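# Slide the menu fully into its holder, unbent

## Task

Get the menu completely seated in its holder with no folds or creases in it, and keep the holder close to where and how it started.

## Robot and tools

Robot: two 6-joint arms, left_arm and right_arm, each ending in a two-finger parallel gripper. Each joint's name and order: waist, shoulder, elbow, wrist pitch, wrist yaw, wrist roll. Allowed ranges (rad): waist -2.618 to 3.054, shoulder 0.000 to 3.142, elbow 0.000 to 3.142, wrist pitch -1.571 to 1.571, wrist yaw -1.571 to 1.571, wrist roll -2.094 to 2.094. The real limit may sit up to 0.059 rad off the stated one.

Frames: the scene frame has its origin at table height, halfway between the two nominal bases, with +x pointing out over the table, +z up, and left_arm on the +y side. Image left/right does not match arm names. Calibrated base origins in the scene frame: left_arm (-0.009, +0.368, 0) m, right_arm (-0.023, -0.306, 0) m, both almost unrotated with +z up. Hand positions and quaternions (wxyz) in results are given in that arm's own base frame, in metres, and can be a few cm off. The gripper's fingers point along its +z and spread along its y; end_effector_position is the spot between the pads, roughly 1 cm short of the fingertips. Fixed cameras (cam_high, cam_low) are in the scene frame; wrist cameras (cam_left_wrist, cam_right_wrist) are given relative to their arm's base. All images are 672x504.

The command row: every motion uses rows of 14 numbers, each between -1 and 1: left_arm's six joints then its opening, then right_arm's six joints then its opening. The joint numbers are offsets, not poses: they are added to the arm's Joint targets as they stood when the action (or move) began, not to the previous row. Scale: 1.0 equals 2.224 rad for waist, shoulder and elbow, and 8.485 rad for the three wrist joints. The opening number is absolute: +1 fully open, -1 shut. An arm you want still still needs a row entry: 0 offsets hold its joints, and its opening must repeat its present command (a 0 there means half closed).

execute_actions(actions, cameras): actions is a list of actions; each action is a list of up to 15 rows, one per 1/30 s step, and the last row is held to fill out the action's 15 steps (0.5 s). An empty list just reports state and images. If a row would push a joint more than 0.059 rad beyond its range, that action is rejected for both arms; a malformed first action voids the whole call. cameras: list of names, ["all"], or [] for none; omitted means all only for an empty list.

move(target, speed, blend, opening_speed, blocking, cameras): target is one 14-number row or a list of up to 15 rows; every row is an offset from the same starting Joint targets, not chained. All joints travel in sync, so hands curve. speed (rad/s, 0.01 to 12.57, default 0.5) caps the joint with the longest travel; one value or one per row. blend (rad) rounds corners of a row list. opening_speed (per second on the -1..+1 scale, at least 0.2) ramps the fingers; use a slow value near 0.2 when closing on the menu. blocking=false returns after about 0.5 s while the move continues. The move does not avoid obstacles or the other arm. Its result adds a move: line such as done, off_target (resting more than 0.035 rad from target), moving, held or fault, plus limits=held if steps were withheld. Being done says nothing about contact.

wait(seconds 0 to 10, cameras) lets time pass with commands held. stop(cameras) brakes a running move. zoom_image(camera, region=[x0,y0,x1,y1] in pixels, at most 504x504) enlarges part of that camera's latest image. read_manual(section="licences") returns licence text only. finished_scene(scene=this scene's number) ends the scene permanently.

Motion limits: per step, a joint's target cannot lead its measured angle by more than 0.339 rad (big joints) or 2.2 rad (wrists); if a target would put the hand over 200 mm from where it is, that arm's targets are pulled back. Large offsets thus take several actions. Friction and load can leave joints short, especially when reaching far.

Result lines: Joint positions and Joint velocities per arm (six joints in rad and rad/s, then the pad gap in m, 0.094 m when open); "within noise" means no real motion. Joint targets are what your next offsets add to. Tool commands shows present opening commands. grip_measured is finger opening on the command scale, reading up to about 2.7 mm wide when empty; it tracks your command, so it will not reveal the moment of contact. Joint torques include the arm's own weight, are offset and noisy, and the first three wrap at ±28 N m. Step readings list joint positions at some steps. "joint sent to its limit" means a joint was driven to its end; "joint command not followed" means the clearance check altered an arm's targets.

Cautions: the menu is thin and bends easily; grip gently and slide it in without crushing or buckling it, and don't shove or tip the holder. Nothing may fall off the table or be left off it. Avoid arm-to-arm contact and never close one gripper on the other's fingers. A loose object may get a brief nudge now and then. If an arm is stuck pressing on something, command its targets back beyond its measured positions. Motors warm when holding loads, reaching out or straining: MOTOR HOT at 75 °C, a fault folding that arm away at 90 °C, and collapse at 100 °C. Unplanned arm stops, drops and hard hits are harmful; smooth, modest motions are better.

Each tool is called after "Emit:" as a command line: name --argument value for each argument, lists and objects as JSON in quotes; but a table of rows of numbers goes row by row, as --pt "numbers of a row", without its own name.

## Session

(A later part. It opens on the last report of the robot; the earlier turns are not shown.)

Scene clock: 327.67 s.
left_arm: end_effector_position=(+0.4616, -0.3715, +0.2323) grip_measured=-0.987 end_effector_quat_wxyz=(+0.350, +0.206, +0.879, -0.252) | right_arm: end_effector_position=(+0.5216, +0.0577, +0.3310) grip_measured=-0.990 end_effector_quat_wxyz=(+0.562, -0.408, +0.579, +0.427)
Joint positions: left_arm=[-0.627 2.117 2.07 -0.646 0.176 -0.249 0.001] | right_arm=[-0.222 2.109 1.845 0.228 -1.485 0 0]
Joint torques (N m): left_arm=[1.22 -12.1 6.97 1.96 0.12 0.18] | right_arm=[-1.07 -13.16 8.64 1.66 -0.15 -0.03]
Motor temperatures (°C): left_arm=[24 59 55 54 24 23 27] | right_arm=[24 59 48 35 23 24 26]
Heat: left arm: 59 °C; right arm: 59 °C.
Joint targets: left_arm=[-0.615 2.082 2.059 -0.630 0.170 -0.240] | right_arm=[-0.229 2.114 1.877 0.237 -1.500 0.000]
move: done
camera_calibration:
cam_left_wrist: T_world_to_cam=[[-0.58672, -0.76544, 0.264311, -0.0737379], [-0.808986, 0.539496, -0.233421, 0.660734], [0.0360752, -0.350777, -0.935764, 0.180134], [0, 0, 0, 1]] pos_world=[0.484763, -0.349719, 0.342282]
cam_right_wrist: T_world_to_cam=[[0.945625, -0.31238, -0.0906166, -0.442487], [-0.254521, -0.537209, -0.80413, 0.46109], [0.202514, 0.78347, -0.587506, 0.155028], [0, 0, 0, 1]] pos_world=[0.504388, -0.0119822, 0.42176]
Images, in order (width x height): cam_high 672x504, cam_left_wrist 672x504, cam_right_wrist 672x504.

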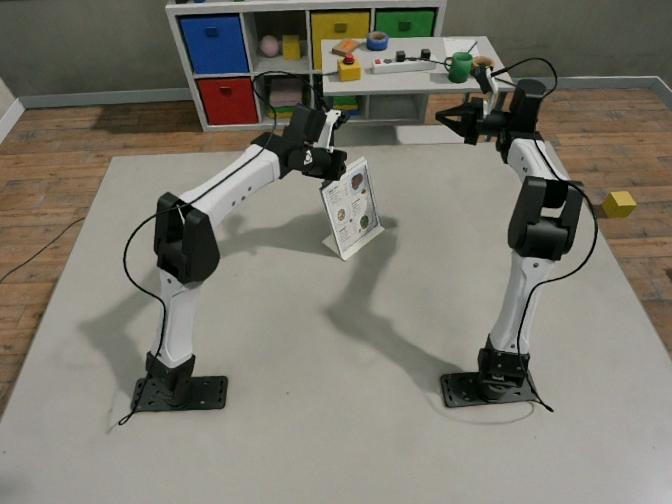

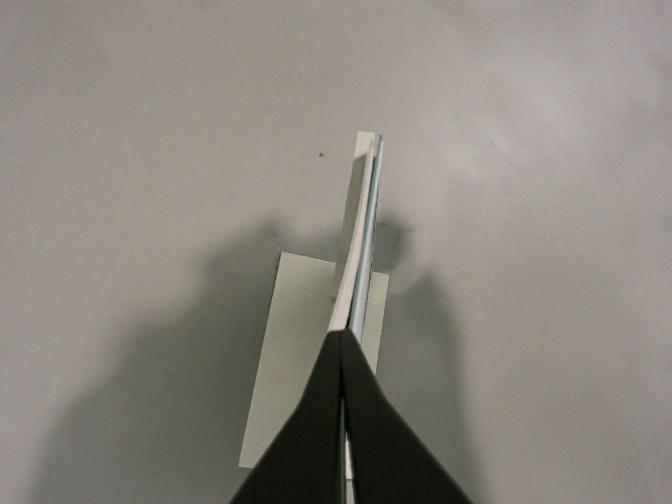

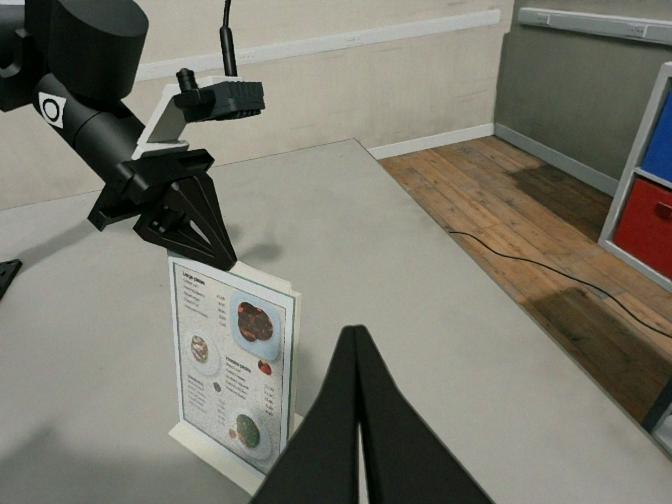

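Emit:
move --target '[-0.002,0.0225,0.0665,-0.0141,-0.001,0,-1,0,0,0,0,0,0,-1]' --speed 0.12 --cameras '["cam_right_wrist","cam_left_wrist"]'

Emit:
zoom_image --camera "cam_right_wrist" --region '[140, 200, 340, 400]'

Emit:
zoom_image --camera "cam_left_wrist" --region '[240, 150, 440, 350]'

Scene clock: 332.00 s.
left_arm: end_effector_position=(+0.4588, -0.3695, +0.2634) grip_measured=-0.987 end_effector_quat_wxyz=(+0.359, +0.206, +0.874, -0.255) | right_arm: end_effector_position=(+0.5216, +0.0577, +0.3310) grip_measured=-0.990 end_effector_quat_wxyz=(+0.562, -0.408, +0.579, +0.427)
Joint positions: left_arm=[-0.627 2.117 2.18 -0.734 0.176 -0.249 0.001] | right_arm=[-0.222 2.109 1.845 0.228 -1.485 0 0]
Joint torques (N m): left_arm=[0.77 -8.14 10.04 1.67 0.03 0.18] | right_arm=[-1.06 -13.15 8.64 1.66 -0.15 -0.03]
Motor temperatures (°C): left_arm=[24 60 55 55 24 23 27] | right_arm=[24 59 48 35 23 24 26]
Heat: left arm: 60 °C; right arm: 59 °C.
Joint targets: left_arm=[-0.619 2.132 2.207 -0.750 0.162 -0.240] | right_arm=[-0.229 2.114 1.877 0.237 -1.500 0.000]
move: done
camera_calibration:
cam_left_wrist: T_world_to_cam=[[-0.591434, -0.762021, 0.263685, -0.0784516], [-0.804623, 0.536305, -0.254872, 0.667132], [0.0528021, -0.362907, -0.930328, 0.1965], [0, 0, 0, 1]] pos_world=[0.480015, -0.346256, 0.373529]
cam_right_wrist: T_world_to_cam=[[0.945625, -0.31238, -0.0906166, -0.442487], [-0.254521, -0.537209, -0.80413, 0.46109], [0.202514, 0.78347, -0.587506, 0.155028], [0, 0, 0, 1]] pos_world=[0.504388, -0.0119822, 0.42176]
Images, in order (width x height): cam_left_wrist 672x504, cam_right_wrist 672x504.

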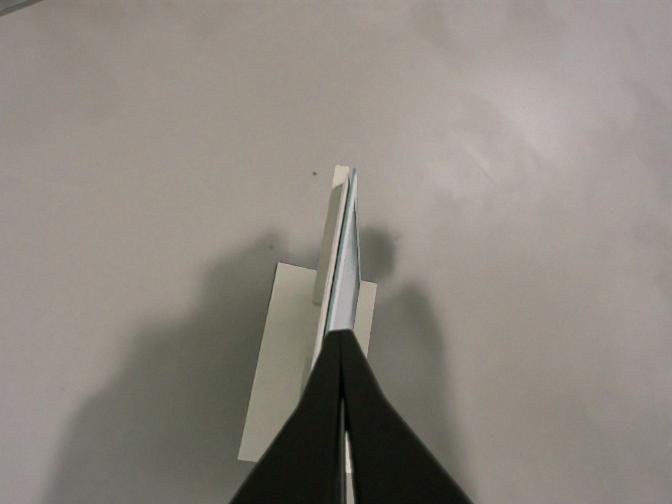

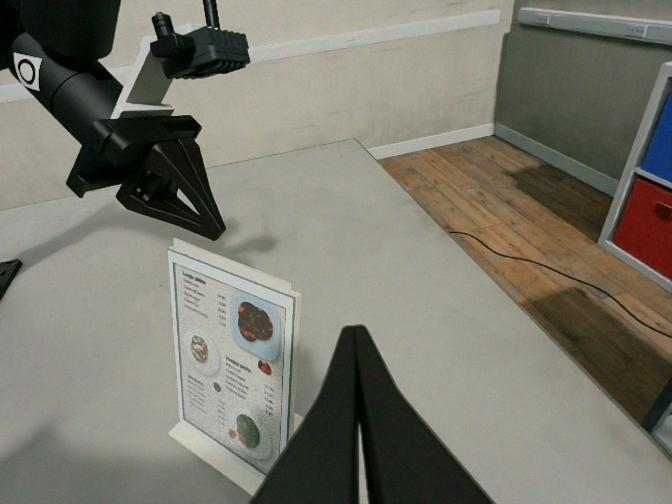

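Scaled by 2.520 from the camera's 672x504 image, which has a finer 960x720 frame.

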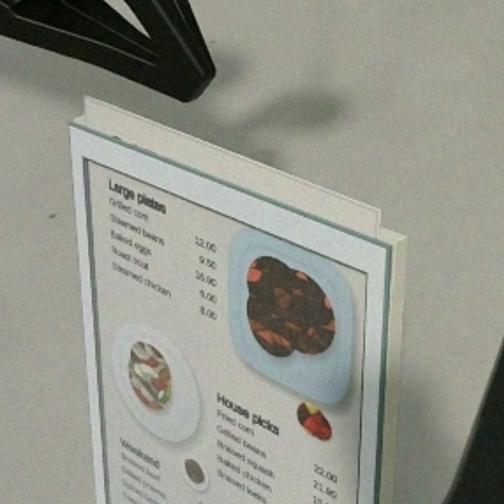

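Scaled by 2.520 from the camera's 672x504 image, which has a finer 960x720 frame.

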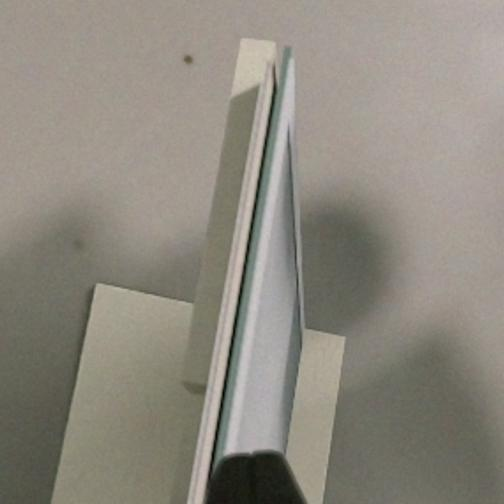

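Emit:
move --pt "0.0085 0 0 0 0 0 -1 0 0 0 0 0 0 -1" --pt "0.0085 -0.016 -0.0625 0.0135 0.001 0 -1 0 0 0 0 0 0 -1" --speed 0.07 --cameras '["cam_right_wrist","cam_left_wrist","cam_high"]'

Emit:
zoom_image --camera "cam_right_wrist" --region '[140, 200, 340, 400]'

Emit:
zoom_image --camera "cam_left_wrist" --region '[240, 150, 440, 350]'

Scene clock: 343.97 s.
left_arm: end_effector_position=(+0.4691, -0.3609, +0.2332) grip_measured=-0.987 end_effector_quat_wxyz=(+0.352, +0.196, +0.881, -0.247) | right_arm: end_effector_position=(+0.5216, +0.0577, +0.3310) grip_measured=-0.990 end_effector_quat_wxyz=(+0.562, -0.408, +0.579, +0.427)
Joint positions: left_arm=[-0.605 2.117 2.075 -0.654 0.175 -0.249 0.001] | right_arm=[-0.222 2.109 1.845 0.228 -1.485 0 0]
Joint torques (N m): left_arm=[0.5 -10.97 7.1 1.96 0.13 0.18] | right_arm=[-1.06 -13.16 8.65 1.66 -0.15 -0.03]
Motor temperatures (°C): left_arm=[24 59 57 54 24 23 27] | right_arm=[24 59 48 35 23 24 26]
Heat: left arm: 59 °C; right arm: 59 °C.
Joint targets: left_arm=[-0.600 2.097 2.067 -0.635 0.170 -0.240] | right_arm=[-0.229 2.114 1.877 0.237 -1.500 0.000]
move: done
camera_calibration:
cam_left_wrist: T_world_to_cam=[[-0.568961, -0.778891, 0.263843, -0.0745492], [-0.821283, 0.521722, -0.23087, 0.659997], [0.0421697, -0.348045, -0.936529, 0.182731], [0, 0, 0, 1]] pos_world=[0.491923, -0.338802, 0.343175]
cam_right_wrist: T_world_to_cam=[[0.945625, -0.31238, -0.0906166, -0.442487], [-0.254521, -0.537209, -0.80413, 0.46109], [0.202514, 0.78347, -0.587506, 0.155028], [0, 0, 0, 1]] pos_world=[0.504388, -0.0119822, 0.42176]
Images, in order (width x height): cam_high 672x504, cam_left_wrist 672x504, cam_right_wrist 672x504.

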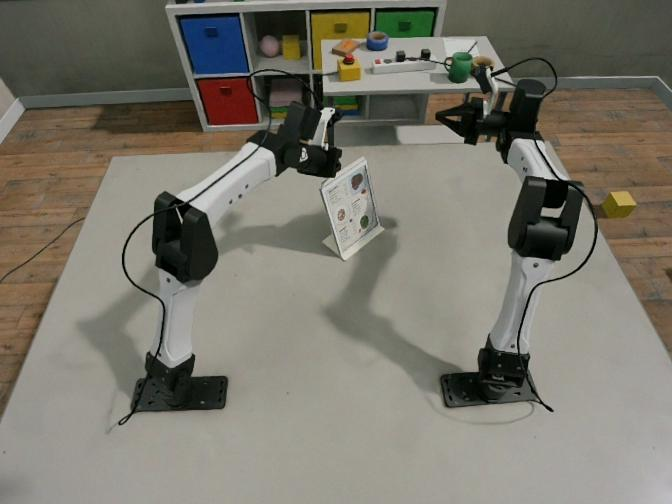

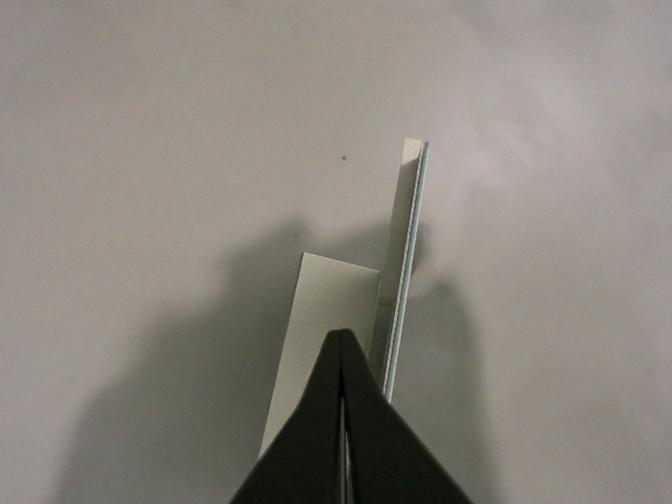

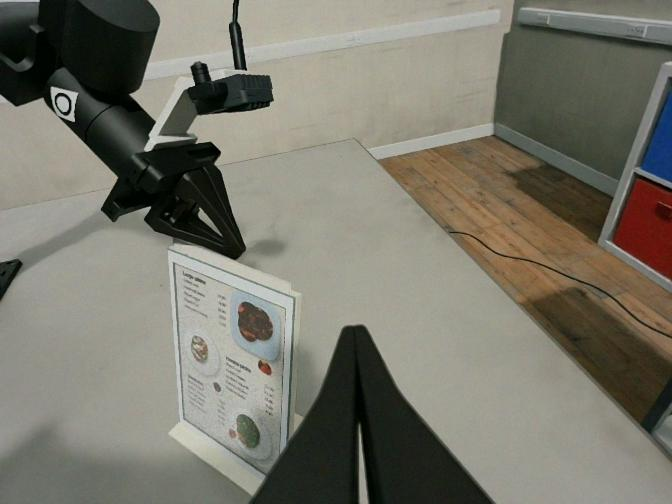

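Scaled by 2.520 from the camera's 672x504 image, which has a finer 960x720 frame.

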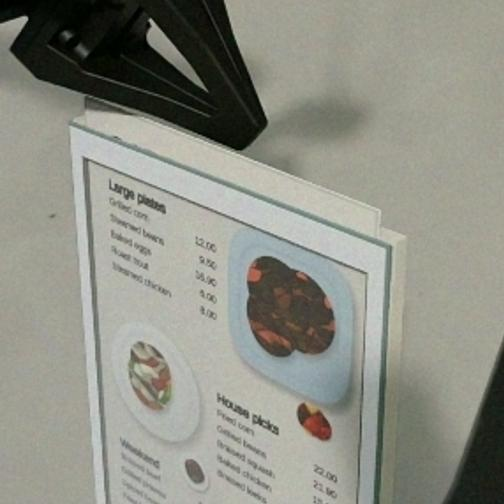

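Scaled by 2.520 from the camera's 672x504 image, which has a finer 960x720 frame.

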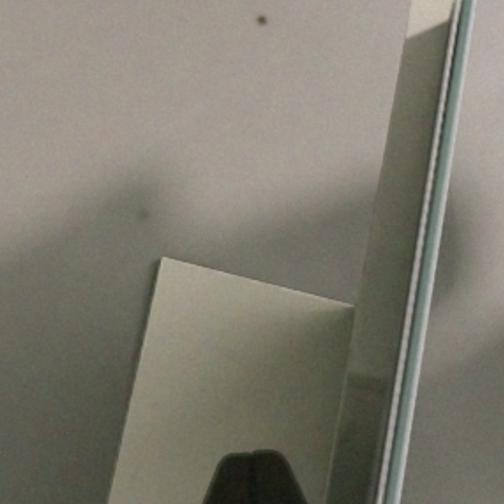

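Emit:
move --pt "0 0.01 0.045 -0.0095 0 0 -1 0 0 0 0 0 0 -1" --pt "-0.0125 0.01 0.045 -0.0095 0 0 -1 0 0 0 0 0 0 -1" --speed 0.12 --cameras '["cam_left_wrist"]'

Emit:
zoom_image --camera "cam_left_wrist" --region '[240, 150, 440, 350]'

Scene clock: 350.47 s.
left_arm: end_effector_position=(+0.4618, -0.3689, +0.2528) grip_measured=-0.987 end_effector_quat_wxyz=(+0.357, +0.205, +0.875, -0.253) | right_arm: end_effector_position=(+0.5216, +0.0577, +0.3310) grip_measured=-0.990 end_effector_quat_wxyz=(+0.562, -0.408, +0.579, +0.427)
Joint positions: left_arm=[-0.623 2.117 2.141 -0.7 0.175 -0.248 0.001] | right_arm=[-0.222 2.109 1.845 0.228 -1.485 0 0]
Joint torques (N m): left_arm=[-0.43 -9.21 10.14 1.66 0.14 0.18] | right_arm=[-1.06 -13.15 8.65 1.66 -0.15 -0.02]
Motor temperatures (°C): left_arm=[24 60 56 54 24 23 27] | right_arm=[24 59 48 35 23 24 26]
Heat: left arm: 60 °C; right arm: 59 °C.
Joint targets: left_arm=[-0.628 2.119 2.168 -0.716 0.170 -0.240] | right_arm=[-0.229 2.114 1.877 0.237 -1.500 0.000]
move: done
camera_calibration:
cam_left_wrist: T_world_to_cam=[[-0.587484, -0.765296, 0.263028, -0.0763429], [-0.807666, 0.534272, -0.249458, 0.66577], [0.0503809, -0.358992, -0.93198, 0.189653], [0, 0, 0, 1]] pos_world=[0.483314, -0.346043, 0.362915]
Images, in order (width x height): cam_left_wrist 672x504.

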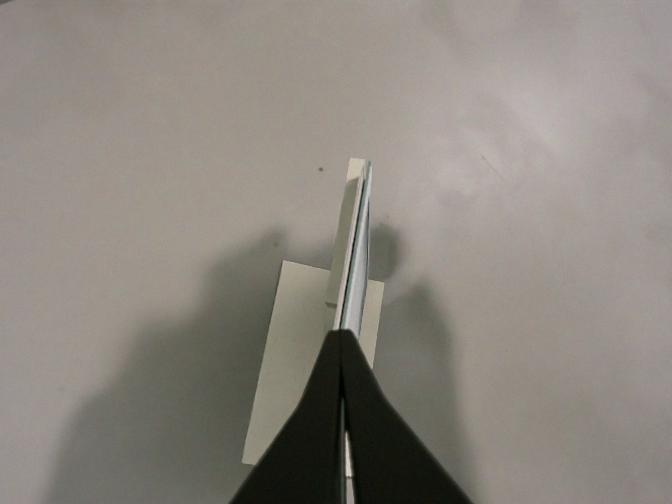

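Scaled by 2.520 from the camera's 672x504 image, which has a finer 960x720 frame.

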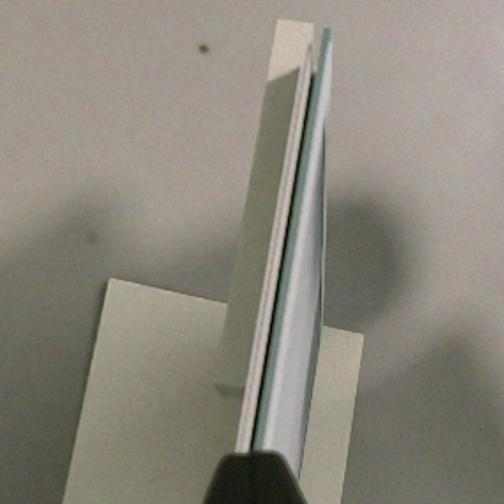

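Emit:
move --pt "0.0067 0 0 0 0 0 -1 0 0 0 0 0 0 -1" --pt "0.0067 -0.0085 -0.041 0.0084 0 0 -1 0 0 0 0 0 0 -1" --speed 0.06 --cameras '["cam_left_wrist","cam_right_wrist"]'

Emit:
zoom_image --camera "cam_left_wrist" --region '[240, 150, 440, 350]'

Emit:
zoom_image --camera "cam_right_wrist" --region '[140, 200, 340, 400]'

Scene clock: 356.77 s.
left_arm: end_effector_position=(+0.4622, -0.3692, +0.2358) grip_measured=-0.987 end_effector_quat_wxyz=(+0.350, +0.205, +0.879, -0.250) | right_arm: end_effector_position=(+0.5216, +0.0577, +0.3310) grip_measured=-0.990 end_effector_quat_wxyz=(+0.562, -0.408, +0.579, +0.427)
Joint positions: left_arm=[-0.623 2.117 2.085 -0.663 0.175 -0.248 0.001] | right_arm=[-0.222 2.109 1.845 0.228 -1.485 0 0]
Joint torques (N m): left_arm=[1.03 -10.73 6.99 1.97 0.13 0.18] | right_arm=[-1.06 -13.15 8.65 1.66 -0.15 -0.03]
Motor temperatures (°C): left_arm=[24 60 57 53 24 23 27] | right_arm=[24 59 48 35 23 24 26]
Heat: left arm: 60 °C; right arm: 59 °C.
Joint targets: left_arm=[-0.613 2.100 2.077 -0.644 0.170 -0.240] | right_arm=[-0.229 2.114 1.877 0.237 -1.500 0.000]
move: done
camera_calibration:
cam_left_wrist: T_world_to_cam=[[-0.583642, -0.768039, 0.263585, -0.0748465], [-0.811179, 0.536777, -0.232077, 0.660449], [0.036758, -0.349265, -0.936303, 0.184634], [0, 0, 0, 1]] pos_world=[0.485272, -0.347513, 0.345877]
cam_right_wrist: T_world_to_cam=[[0.945625, -0.31238, -0.0906166, -0.442487], [-0.254521, -0.537209, -0.80413, 0.46109], [0.202514, 0.78347, -0.587506, 0.155028], [0, 0, 0, 1]] pos_world=[0.504388, -0.0119822, 0.42176]
Images, in order (width x height): cam_left_wrist 672x504, cam_right_wrist 672x504.

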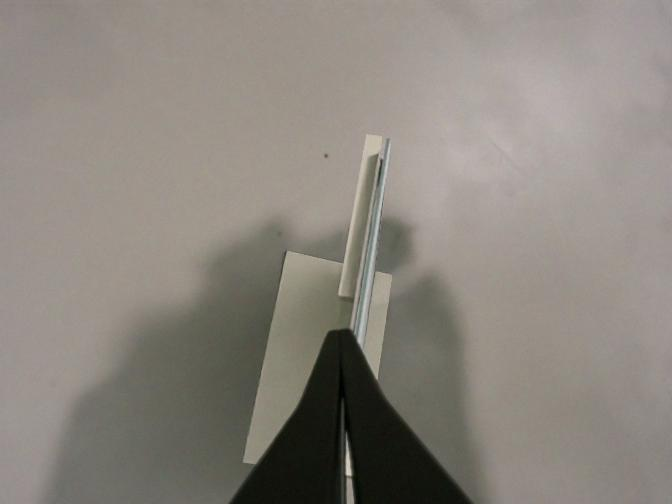

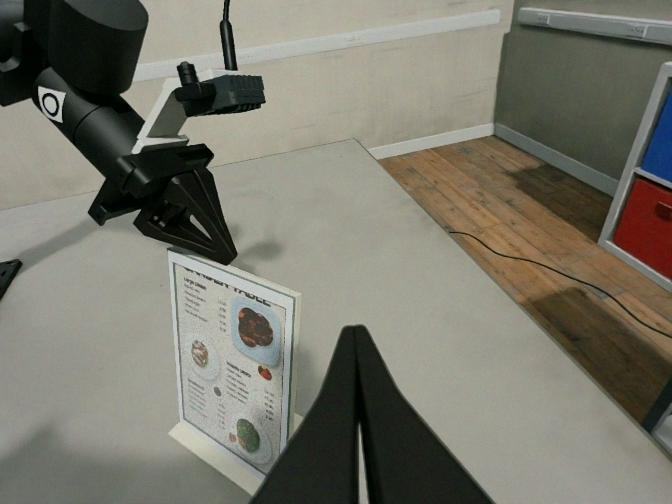

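Scaled by 2.520 from the camera's 672x504 image, which has a finer 960x720 frame.

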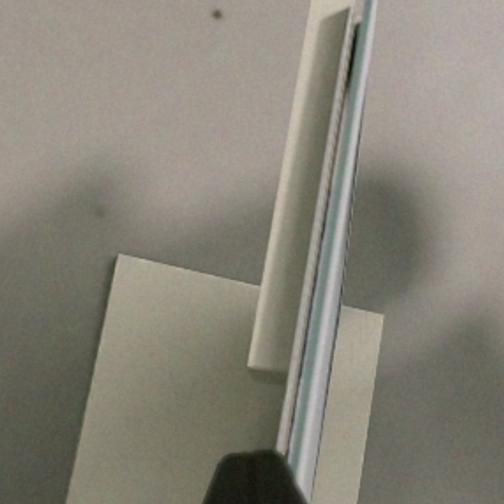

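Scaled by 2.520 from the camera's 672x504 image, which has a finer 960x720 frame.

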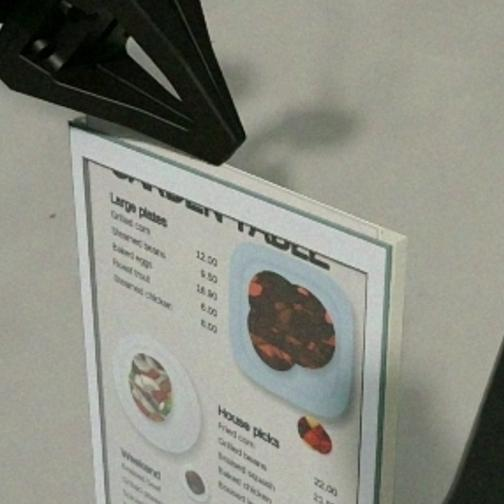

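Emit:
move --target '[0,0,-0.008,0.0014,0,0,-1,0,0,0,0,0,0,-1]' --speed 0.03

Emit:
move --target '[0,0.01,0.07,-0.016,0,0,-1,0,0,0,0,0,0,-1]' --speed 0.2 --cameras '["cam_left_wrist","cam_right_wrist","cam_high"]'

Emit:
zoom_image --camera "cam_left_wrist" --region '[240, 150, 440, 350]'

Emit:
zoom_image --camera "cam_right_wrist" --region '[140, 200, 340, 500]'

Emit:
zoom_image --camera "cam_high" --region '[310, 140, 400, 265]'

Scene clock: 362.70 s.
left_arm: end_effector_position=(+0.4626, -0.3695, +0.2312) grip_measured=-0.987 end_effector_quat_wxyz=(+0.349, +0.205, +0.880, -0.250) | right_arm: end_effector_position=(+0.5216, +0.0577, +0.3310) grip_measured=-0.990 end_effector_quat_wxyz=(+0.562, -0.408, +0.579, +0.427)
Joint positions: left_arm=[-0.623 2.117 2.068 -0.648 0.175 -0.248 0.001] | right_arm=[-0.222 2.109 1.845 0.228 -1.485 0 0]
Joint torques (N m): left_arm=[1.02 -10.74 6.94 1.95 0.13 0.18] | right_arm=[-1.06 -13.18 8.64 1.66 -0.15 -0.03]
Motor temperatures (°C): left_arm=[24 60 56 54 24 23 27] | right_arm=[24 59 48 35 23 24 26]
Heat: left arm: 60 °C; right arm: 59 °C.
Joint targets: left_arm=[-0.613 2.100 2.059 -0.632 0.170 -0.240] | right_arm=[-0.229 2.114 1.877 0.237 -1.500 0.000]
move: done
camera_calibration:
cam_left_wrist: T_world_to_cam=[[-0.583165, -0.768401, 0.263589, -0.0739486], [-0.811597, 0.537096, -0.229865, 0.659635], [0.0350564, -0.347977, -0.936847, 0.181623], [0, 0, 0, 1]] pos_world=[0.485867, -0.347909, 0.341273]
cam_right_wrist: T_world_to_cam=[[0.945625, -0.31238, -0.0906166, -0.442487], [-0.254521, -0.537209, -0.80413, 0.46109], [0.202514, 0.78347, -0.587506, 0.155028], [0, 0, 0, 1]] pos_world=[0.504388, -0.0119822, 0.42176]

Scene clock: 364.10 s.
left_arm: end_effector_position=(+0.4585, -0.3665, +0.2638) grip_measured=-0.987 end_effector_quat_wxyz=(+0.356, +0.205, +0.876, -0.253) | right_arm: end_effector_position=(+0.5216, +0.0577, +0.3310) grip_measured=-0.990 end_effector_quat_wxyz=(+0.562, -0.408, +0.579, +0.427)
Joint positions: left_arm=[-0.623 2.117 2.189 -0.752 0.175 -0.248 0.001] | right_arm=[-0.222 2.109 1.845 0.228 -1.485 0 0]
Joint torques (N m): left_arm=[1.03 -8.91 9.91 1.6 0.13 0.18] | right_arm=[-1.06 -13.15 8.62 1.67 -0.15 -0.03]
Motor temperatures (°C): left_arm=[24 60 56 54 24 23 27] | right_arm=[24 59 48 35 23 24 26]
Heat: left arm: 60 °C; right arm: 59 °C.
Joint targets: left_arm=[-0.613 2.122 2.215 -0.768 0.170 -0.240] | right_arm=[-0.229 2.114 1.877 0.237 -1.500 0.000]
move: done
camera_calibration:
cam_left_wrist: T_world_to_cam=[[-0.586623, -0.765897, 0.263202, -0.0800751], [-0.808468, 0.534773, -0.245759, 0.66413], [0.0474726, -0.356958, -0.932913, 0.203251], [0, 0, 0, 1]] pos_world=[0.480305, -0.343937, 0.373907]
cam_right_wrist: T_world_to_cam=[[0.945625, -0.31238, -0.0906166, -0.442487], [-0.254521, -0.537209, -0.80413, 0.46109], [0.202514, 0.78347, -0.587506, 0.155028], [0, 0, 0, 1]] pos_world=[0.504388, -0.0119822, 0.42176]
Images, in order (width x height): cam_high 672x504, cam_left_wrist 672x504, cam_right_wrist 672x504.

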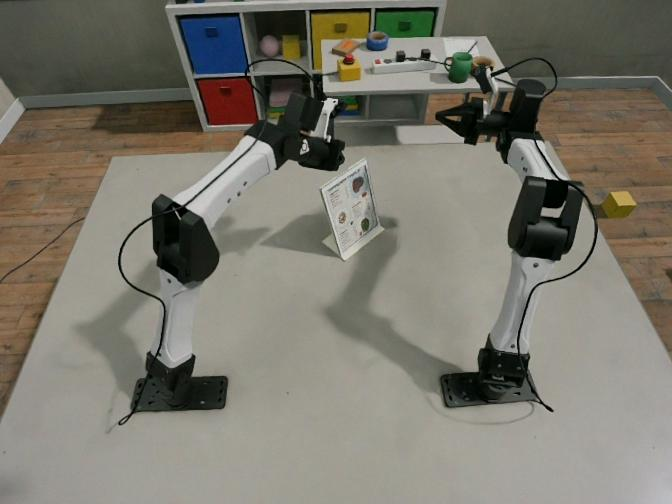

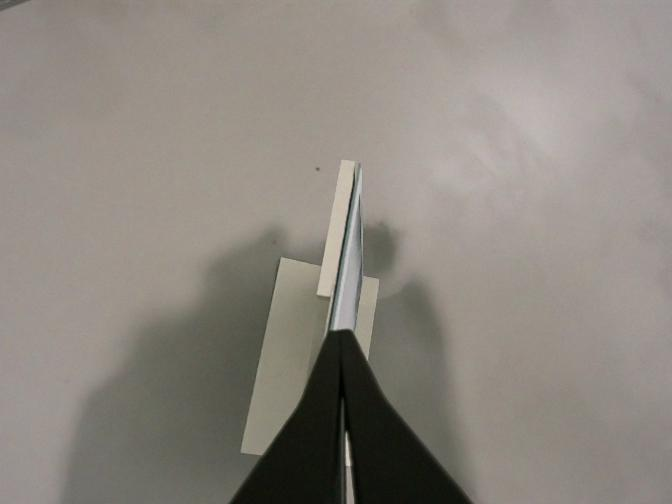

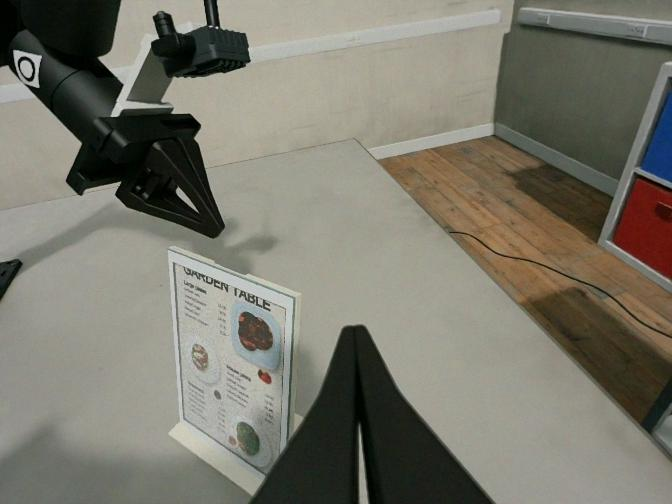

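Scaled by 2.520 from the camera's 672x504 image, which has a finer 960x720 frame.

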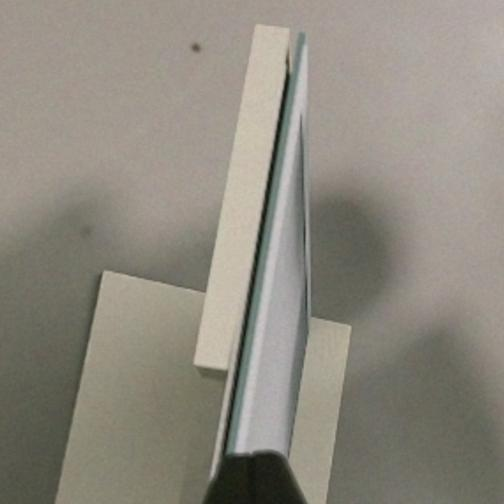

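Scaled by 1.680 from the camera's 672x504 image, which has a finer 960x720 frame.

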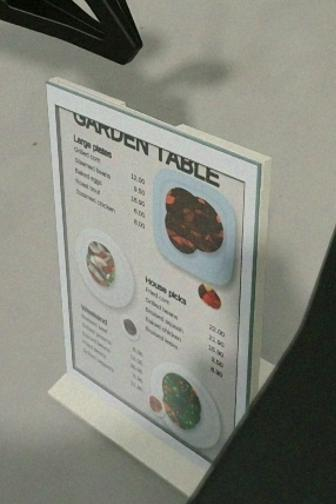

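Scaled by 4.032 from the camera's 672x504 image, which has a finer 960x720 frame.

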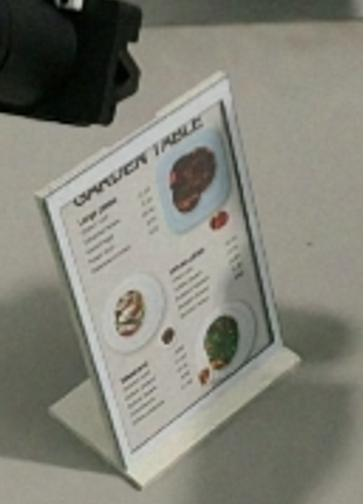

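Emit:
move --pt "0 -0.01 -0.055 0.013 0 0 -1 0 0 0 0 0 0 -1" --pt "0 -0.01 -0.081 0.018 0 0 -1 0 0 0 0 0 0 -1" --speed '[0.15,0.04]' --cameras '["cam_right_wrist"]'

Emit:
move --target '[0,0.0,0.085,-0.018,0,0,-1,0,0,0,0,0,0,-1]' --speed 0.2 --cameras '["cam_left_wrist","cam_right_wrist"]'

Emit:
zoom_image --camera "cam_left_wrist" --region '[240, 150, 440, 350]'

Emit:
zoom_image --camera "cam_right_wrist" --region '[140, 200, 340, 500]'

Scene clock: 372.50 s.
left_arm: end_effector_position=(+0.4642, -0.3706, +0.2275) grip_measured=-0.987 end_effector_quat_wxyz=(+0.352, +0.205, +0.878, -0.251) | right_arm: end_effector_position=(+0.5216, +0.0577, +0.3310) grip_measured=-0.990 end_effector_quat_wxyz=(+0.562, -0.408, +0.579, +0.427)
Joint positions: left_arm=[-0.623 2.117 2.048 -0.621 0.175 -0.248 0.001] | right_arm=[-0.222 2.109 1.845 0.228 -1.485 0 0]
Joint torques (N m): left_arm=[1.03 -10.76 6.67 1.89 0.13 0.18] | right_arm=[-1.06 -13.16 8.64 1.67 -0.16 -0.02]
Motor temperatures (°C): left_arm=[24 60 56 54 24 23 27] | right_arm=[24 59 48 35 23 24 26]
Heat: left arm: 60 °C; right arm: 59 °C.
Joint targets: left_arm=[-0.613 2.100 2.034 -0.615 0.170 -0.240] | right_arm=[-0.229 2.114 1.877 0.237 -1.500 0.000]
move: done
camera_calibration:
cam_right_wrist: T_world_to_cam=[[0.945625, -0.31238, -0.0906166, -0.442487], [-0.254521, -0.537209, -0.80413, 0.46109], [0.202514, 0.78347, -0.587506, 0.155028], [0, 0, 0, 1]] pos_world=[0.504388, -0.0119822, 0.42176]
Images, in order (width x height): cam_right_wrist 672x504.

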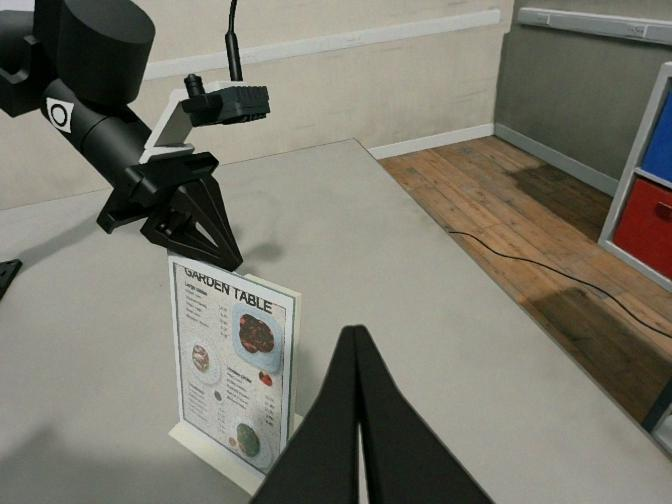

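Scene clock: 374.07 s.
left_arm: end_effector_position=(+0.4598, -0.3659, +0.2675) grip_measured=-0.987 end_effector_quat_wxyz=(+0.360, +0.204, +0.875, -0.254) | right_arm: end_effector_position=(+0.5216, +0.0577, +0.3310) grip_measured=-0.990 end_effector_quat_wxyz=(+0.562, -0.408, +0.579, +0.427)
Joint positions: left_arm=[-0.621 2.117 2.198 -0.752 0.175 -0.248 0.001] | right_arm=[-0.222 2.109 1.845 0.228 -1.485 0 0]
Joint torques (N m): left_arm=[0.8 -10.59 9.87 1.64 0.13 0.18] | right_arm=[-1.06 -13.14 8.64 1.66 -0.15 -0.03]
Motor temperatures (°C): left_arm=[24 60 56 54 24 23 27] | right_arm=[24 59 48 35 23 24 26]
Heat: left arm: 60 °C; right arm: 59 °C.
Joint targets: left_arm=[-0.613 2.100 2.223 -0.768 0.170 -0.240] | right_arm=[-0.229 2.114 1.877 0.237 -1.500 0.000]
move: done
camera_calibration:
cam_left_wrist: T_world_to_cam=[[-0.586781, -0.76589, 0.262871, -0.0795817], [-0.807877, 0.531681, -0.254263, 0.666676], [0.0549741, -0.361564, -0.930725, 0.201235], [0, 0, 0, 1]] pos_world=[0.480833, -0.34265, 0.377726]
cam_right_wrist: T_world_to_cam=[[0.945625, -0.31238, -0.0906166, -0.442487], [-0.254521, -0.537209, -0.80413, 0.46109], [0.202514, 0.78347, -0.587506, 0.155028], [0, 0, 0, 1]] pos_world=[0.504388, -0.0119822, 0.42176]
Images, in order (width x height): cam_left_wrist 672x504, cam_right_wrist 672x504.

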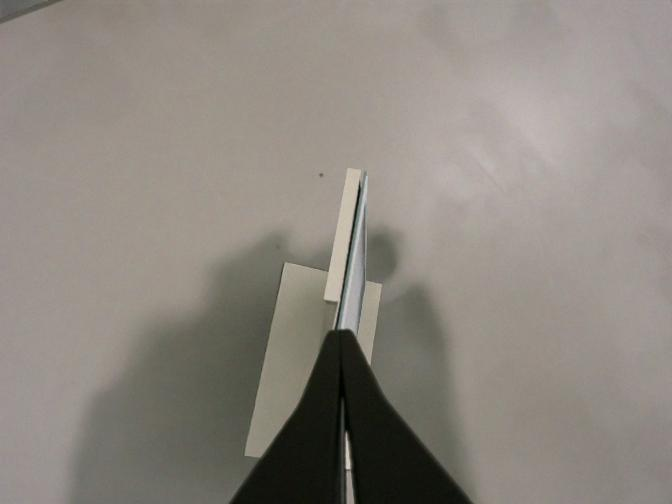

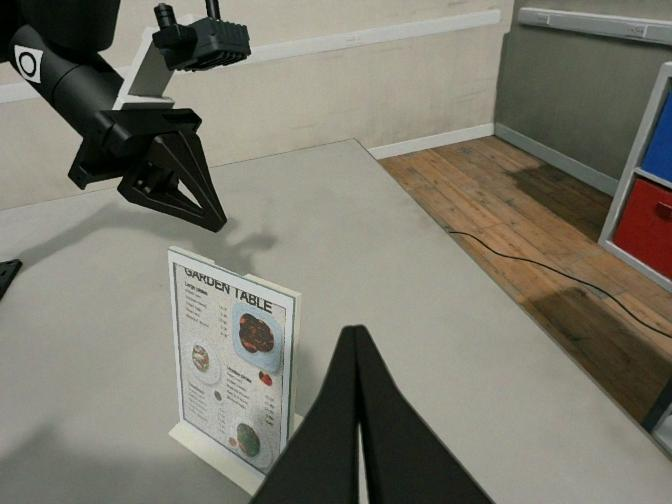

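Scaled by 2.520 from the camera's 672x504 image, which has a finer 960x720 frame.

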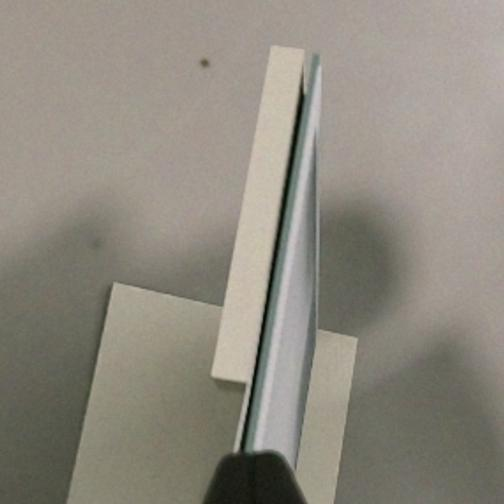

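Scaled by 1.680 from the camera's 672x504 image, which has a finer 960x720 frame.

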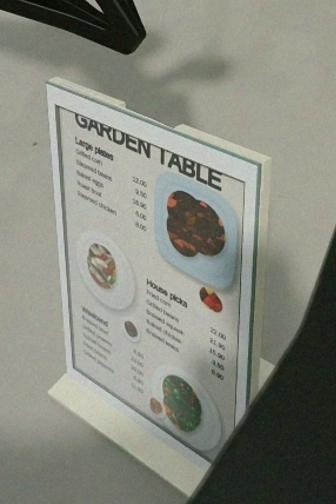

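Emit:
move --pt "0 0 -0.07 0.016 0 0 -1 0 0 0 0 0 0 -1" --pt "0 -0.006 -0.098 0.021 0 0 -1 0 0 0 0 0 0 -1" --speed '[0.15,0.04]' --cameras '["cam_right_wrist","cam_left_wrist"]'

Emit:
zoom_image --camera "cam_right_wrist" --region '[140, 200, 340, 500]'

Emit:
zoom_image --camera "cam_left_wrist" --region '[240, 150, 440, 350]'

Scene clock: 381.13 s.
left_arm: end_effector_position=(+0.4684, -0.3678, +0.2208) grip_measured=-0.987 end_effector_quat_wxyz=(+0.354, +0.201, +0.879, -0.250) | right_arm: end_effector_position=(+0.5216, +0.0577, +0.3310) grip_measured=-0.990 end_effector_quat_wxyz=(+0.562, -0.408, +0.579, +0.427)
Joint positions: left_arm=[-0.616 2.117 2.019 -0.59 0.174 -0.248 0.001] | right_arm=[-0.222 2.109 1.845 0.228 -1.485 0 0]
Joint torques (N m): left_arm=[0.27 -11.82 6.69 1.79 0.15 0.18] | right_arm=[-1.06 -13.16 8.62 1.67 -0.15 -0.03]
Motor temperatures (°C): left_arm=[24 61 56 54 24 23 27] | right_arm=[24 60 48 35 23 24 26]
Heat: left arm: 61 °C; right arm: 60 °C.
Joint targets: left_arm=[-0.613 2.087 2.005 -0.590 0.170 -0.240] | right_arm=[-0.229 2.114 1.877 0.237 -1.500 0.000]
move: done
camera_calibration:
cam_left_wrist: T_world_to_cam=[[-0.578784, -0.772005, 0.262713, -0.0697118], [-0.814204, 0.529043, -0.239136, 0.661383], [0.0456276, -0.35231, -0.93477, 0.165192], [0, 0, 0, 1]] pos_world=[0.490615, -0.345519, 0.330891]
cam_right_wrist: T_world_to_cam=[[0.945625, -0.31238, -0.0906166, -0.442487], [-0.254521, -0.537209, -0.80413, 0.46109], [0.202514, 0.78347, -0.587506, 0.155028], [0, 0, 0, 1]] pos_world=[0.504388, -0.0119822, 0.42176]
Images, in order (width x height): cam_left_wrist 672x504, cam_right_wrist 672x504.

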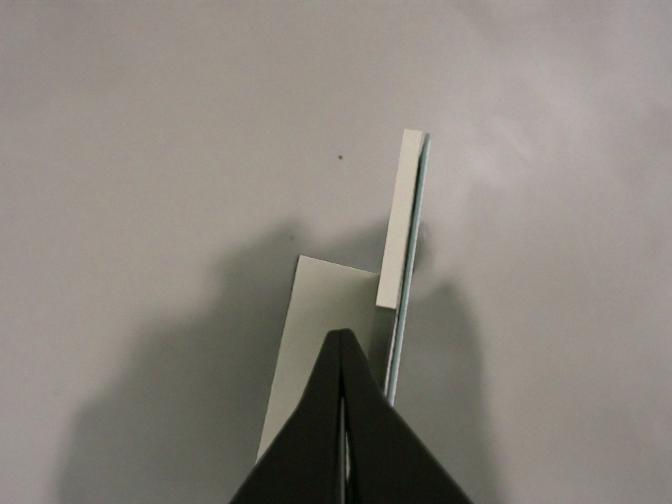

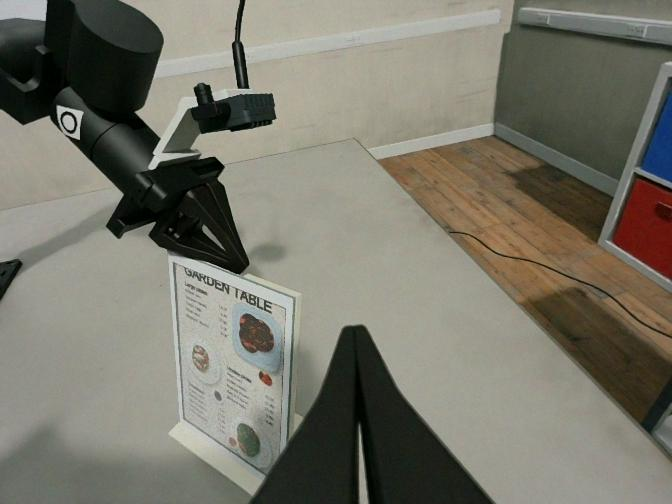

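Scaled by 1.680 from the camera's 672x504 image, which has a finer 960x720 frame.

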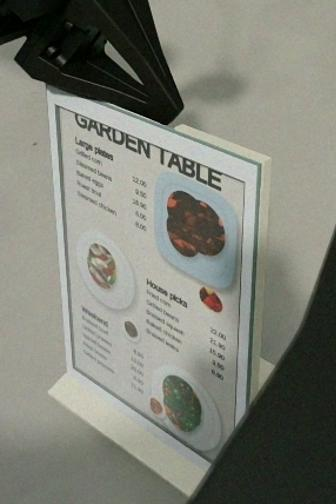

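Scaled by 2.520 from the camera's 672x504 image, which has a finer 960x720 frame.

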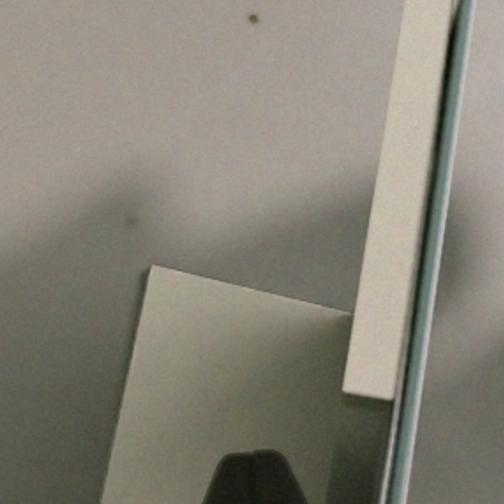

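Emit:
move --target '[0,0,0.1,-0.02,0,0,-1,0,0,0,0,0,0,-1]' --speed 0.2 --cameras '["cam_high","cam_right_wrist","cam_left_wrist"]'

Emit:
zoom_image --camera "cam_right_wrist" --region '[160, 390, 290, 490]'

Emit:
zoom_image --camera "cam_right_wrist" --region '[160, 240, 310, 330]'

Emit:
zoom_image --camera "cam_high" --region '[315, 150, 395, 265]'

Scene clock: 388.23 s.
left_arm: end_effector_position=(+0.4632, -0.3642, +0.2711) grip_measured=-0.987 end_effector_quat_wxyz=(+0.366, +0.201, +0.872, -0.255) | right_arm: end_effector_position=(+0.5216, +0.0577, +0.3310) grip_measured=-0.990 end_effector_quat_wxyz=(+0.562, -0.408, +0.579, +0.427)
Joint positions: left_arm=[-0.616 2.117 2.202 -0.744 0.174 -0.248 0.001] | right_arm=[-0.222 2.109 1.845 0.228 -1.485 0 0]
Joint torques (N m): left_arm=[0.27 -11.63 9.87 1.65 0.15 0.18] | right_arm=[-1.06 -13.16 8.65 1.66 -0.15 -0.03]
Motor temperatures (°C): left_arm=[24 63 56 53 24 23 27] | right_arm=[24 60 48 34 23 24 26]
Heat: left arm: 63 °C; right arm: 60 °C.
Joint targets: left_arm=[-0.613 2.087 2.228 -0.760 0.170 -0.240] | right_arm=[-0.229 2.114 1.877 0.237 -1.500 0.000]
move: done
camera_calibration:
cam_left_wrist: T_world_to_cam=[[-0.584873, -0.767725, 0.261767, -0.0784782], [-0.808315, 0.524819, -0.266818, 0.670546], [0.0674627, -0.367645, -0.927516, 0.19611], [0, 0, 0, 1]] pos_world=[0.482883, -0.340067, 0.381352]
cam_right_wrist: T_world_to_cam=[[0.945625, -0.31238, -0.0906166, -0.442487], [-0.254521, -0.537209, -0.80413, 0.46109], [0.202514, 0.78347, -0.587506, 0.155028], [0, 0, 0, 1]] pos_world=[0.504388, -0.0119822, 0.42176]
Images, in order (width x height): cam_high 672x504, cam_left_wrist 672x504, cam_right_wrist 672x504.

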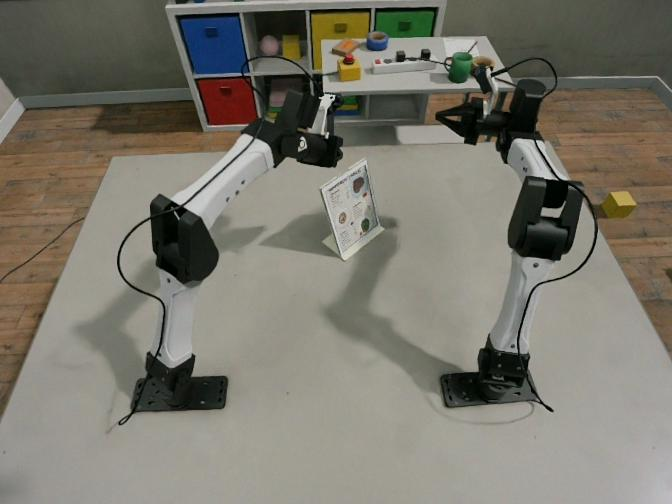

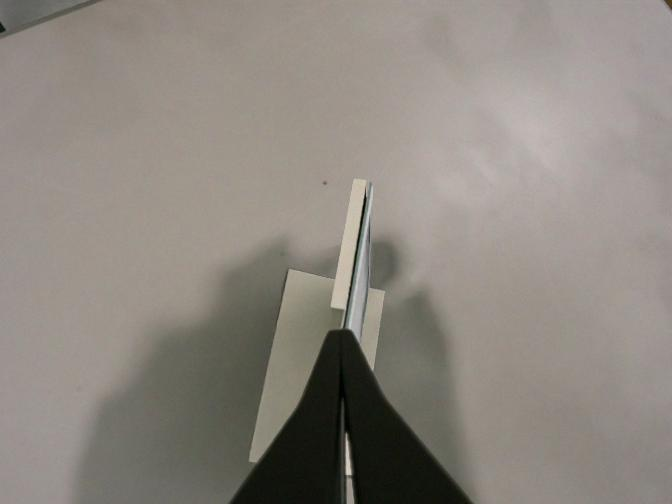

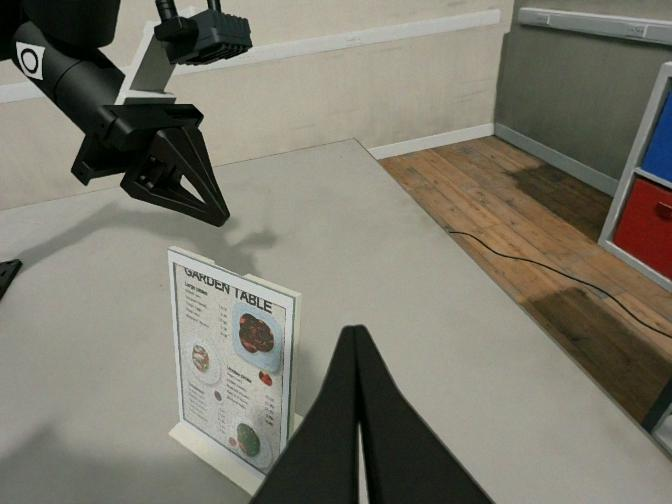

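Scaled by 3.877 from the camera's 672x504 image, which has a finer 960x720 frame.

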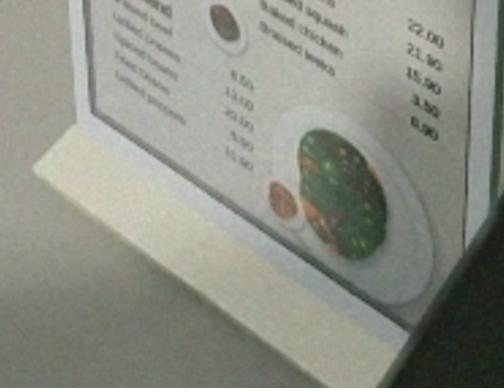

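Scaled by 3.360 from the camera's 672x504 image, which has a finer 960x720 frame.

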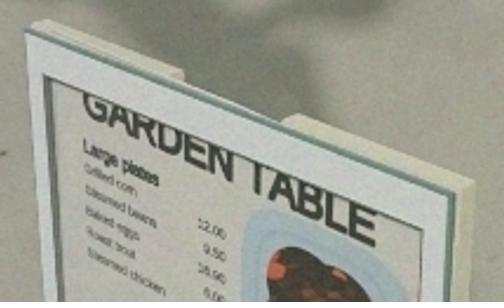

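Scaled by 4.383 from the camera's 672x504 image, which has a finer 960x720 frame.

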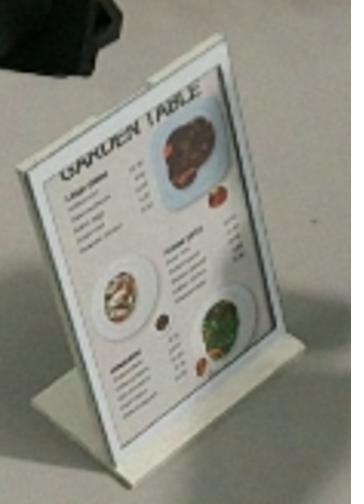

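Emit:
finished_scene --scene 1

The scene is finished: the task was done.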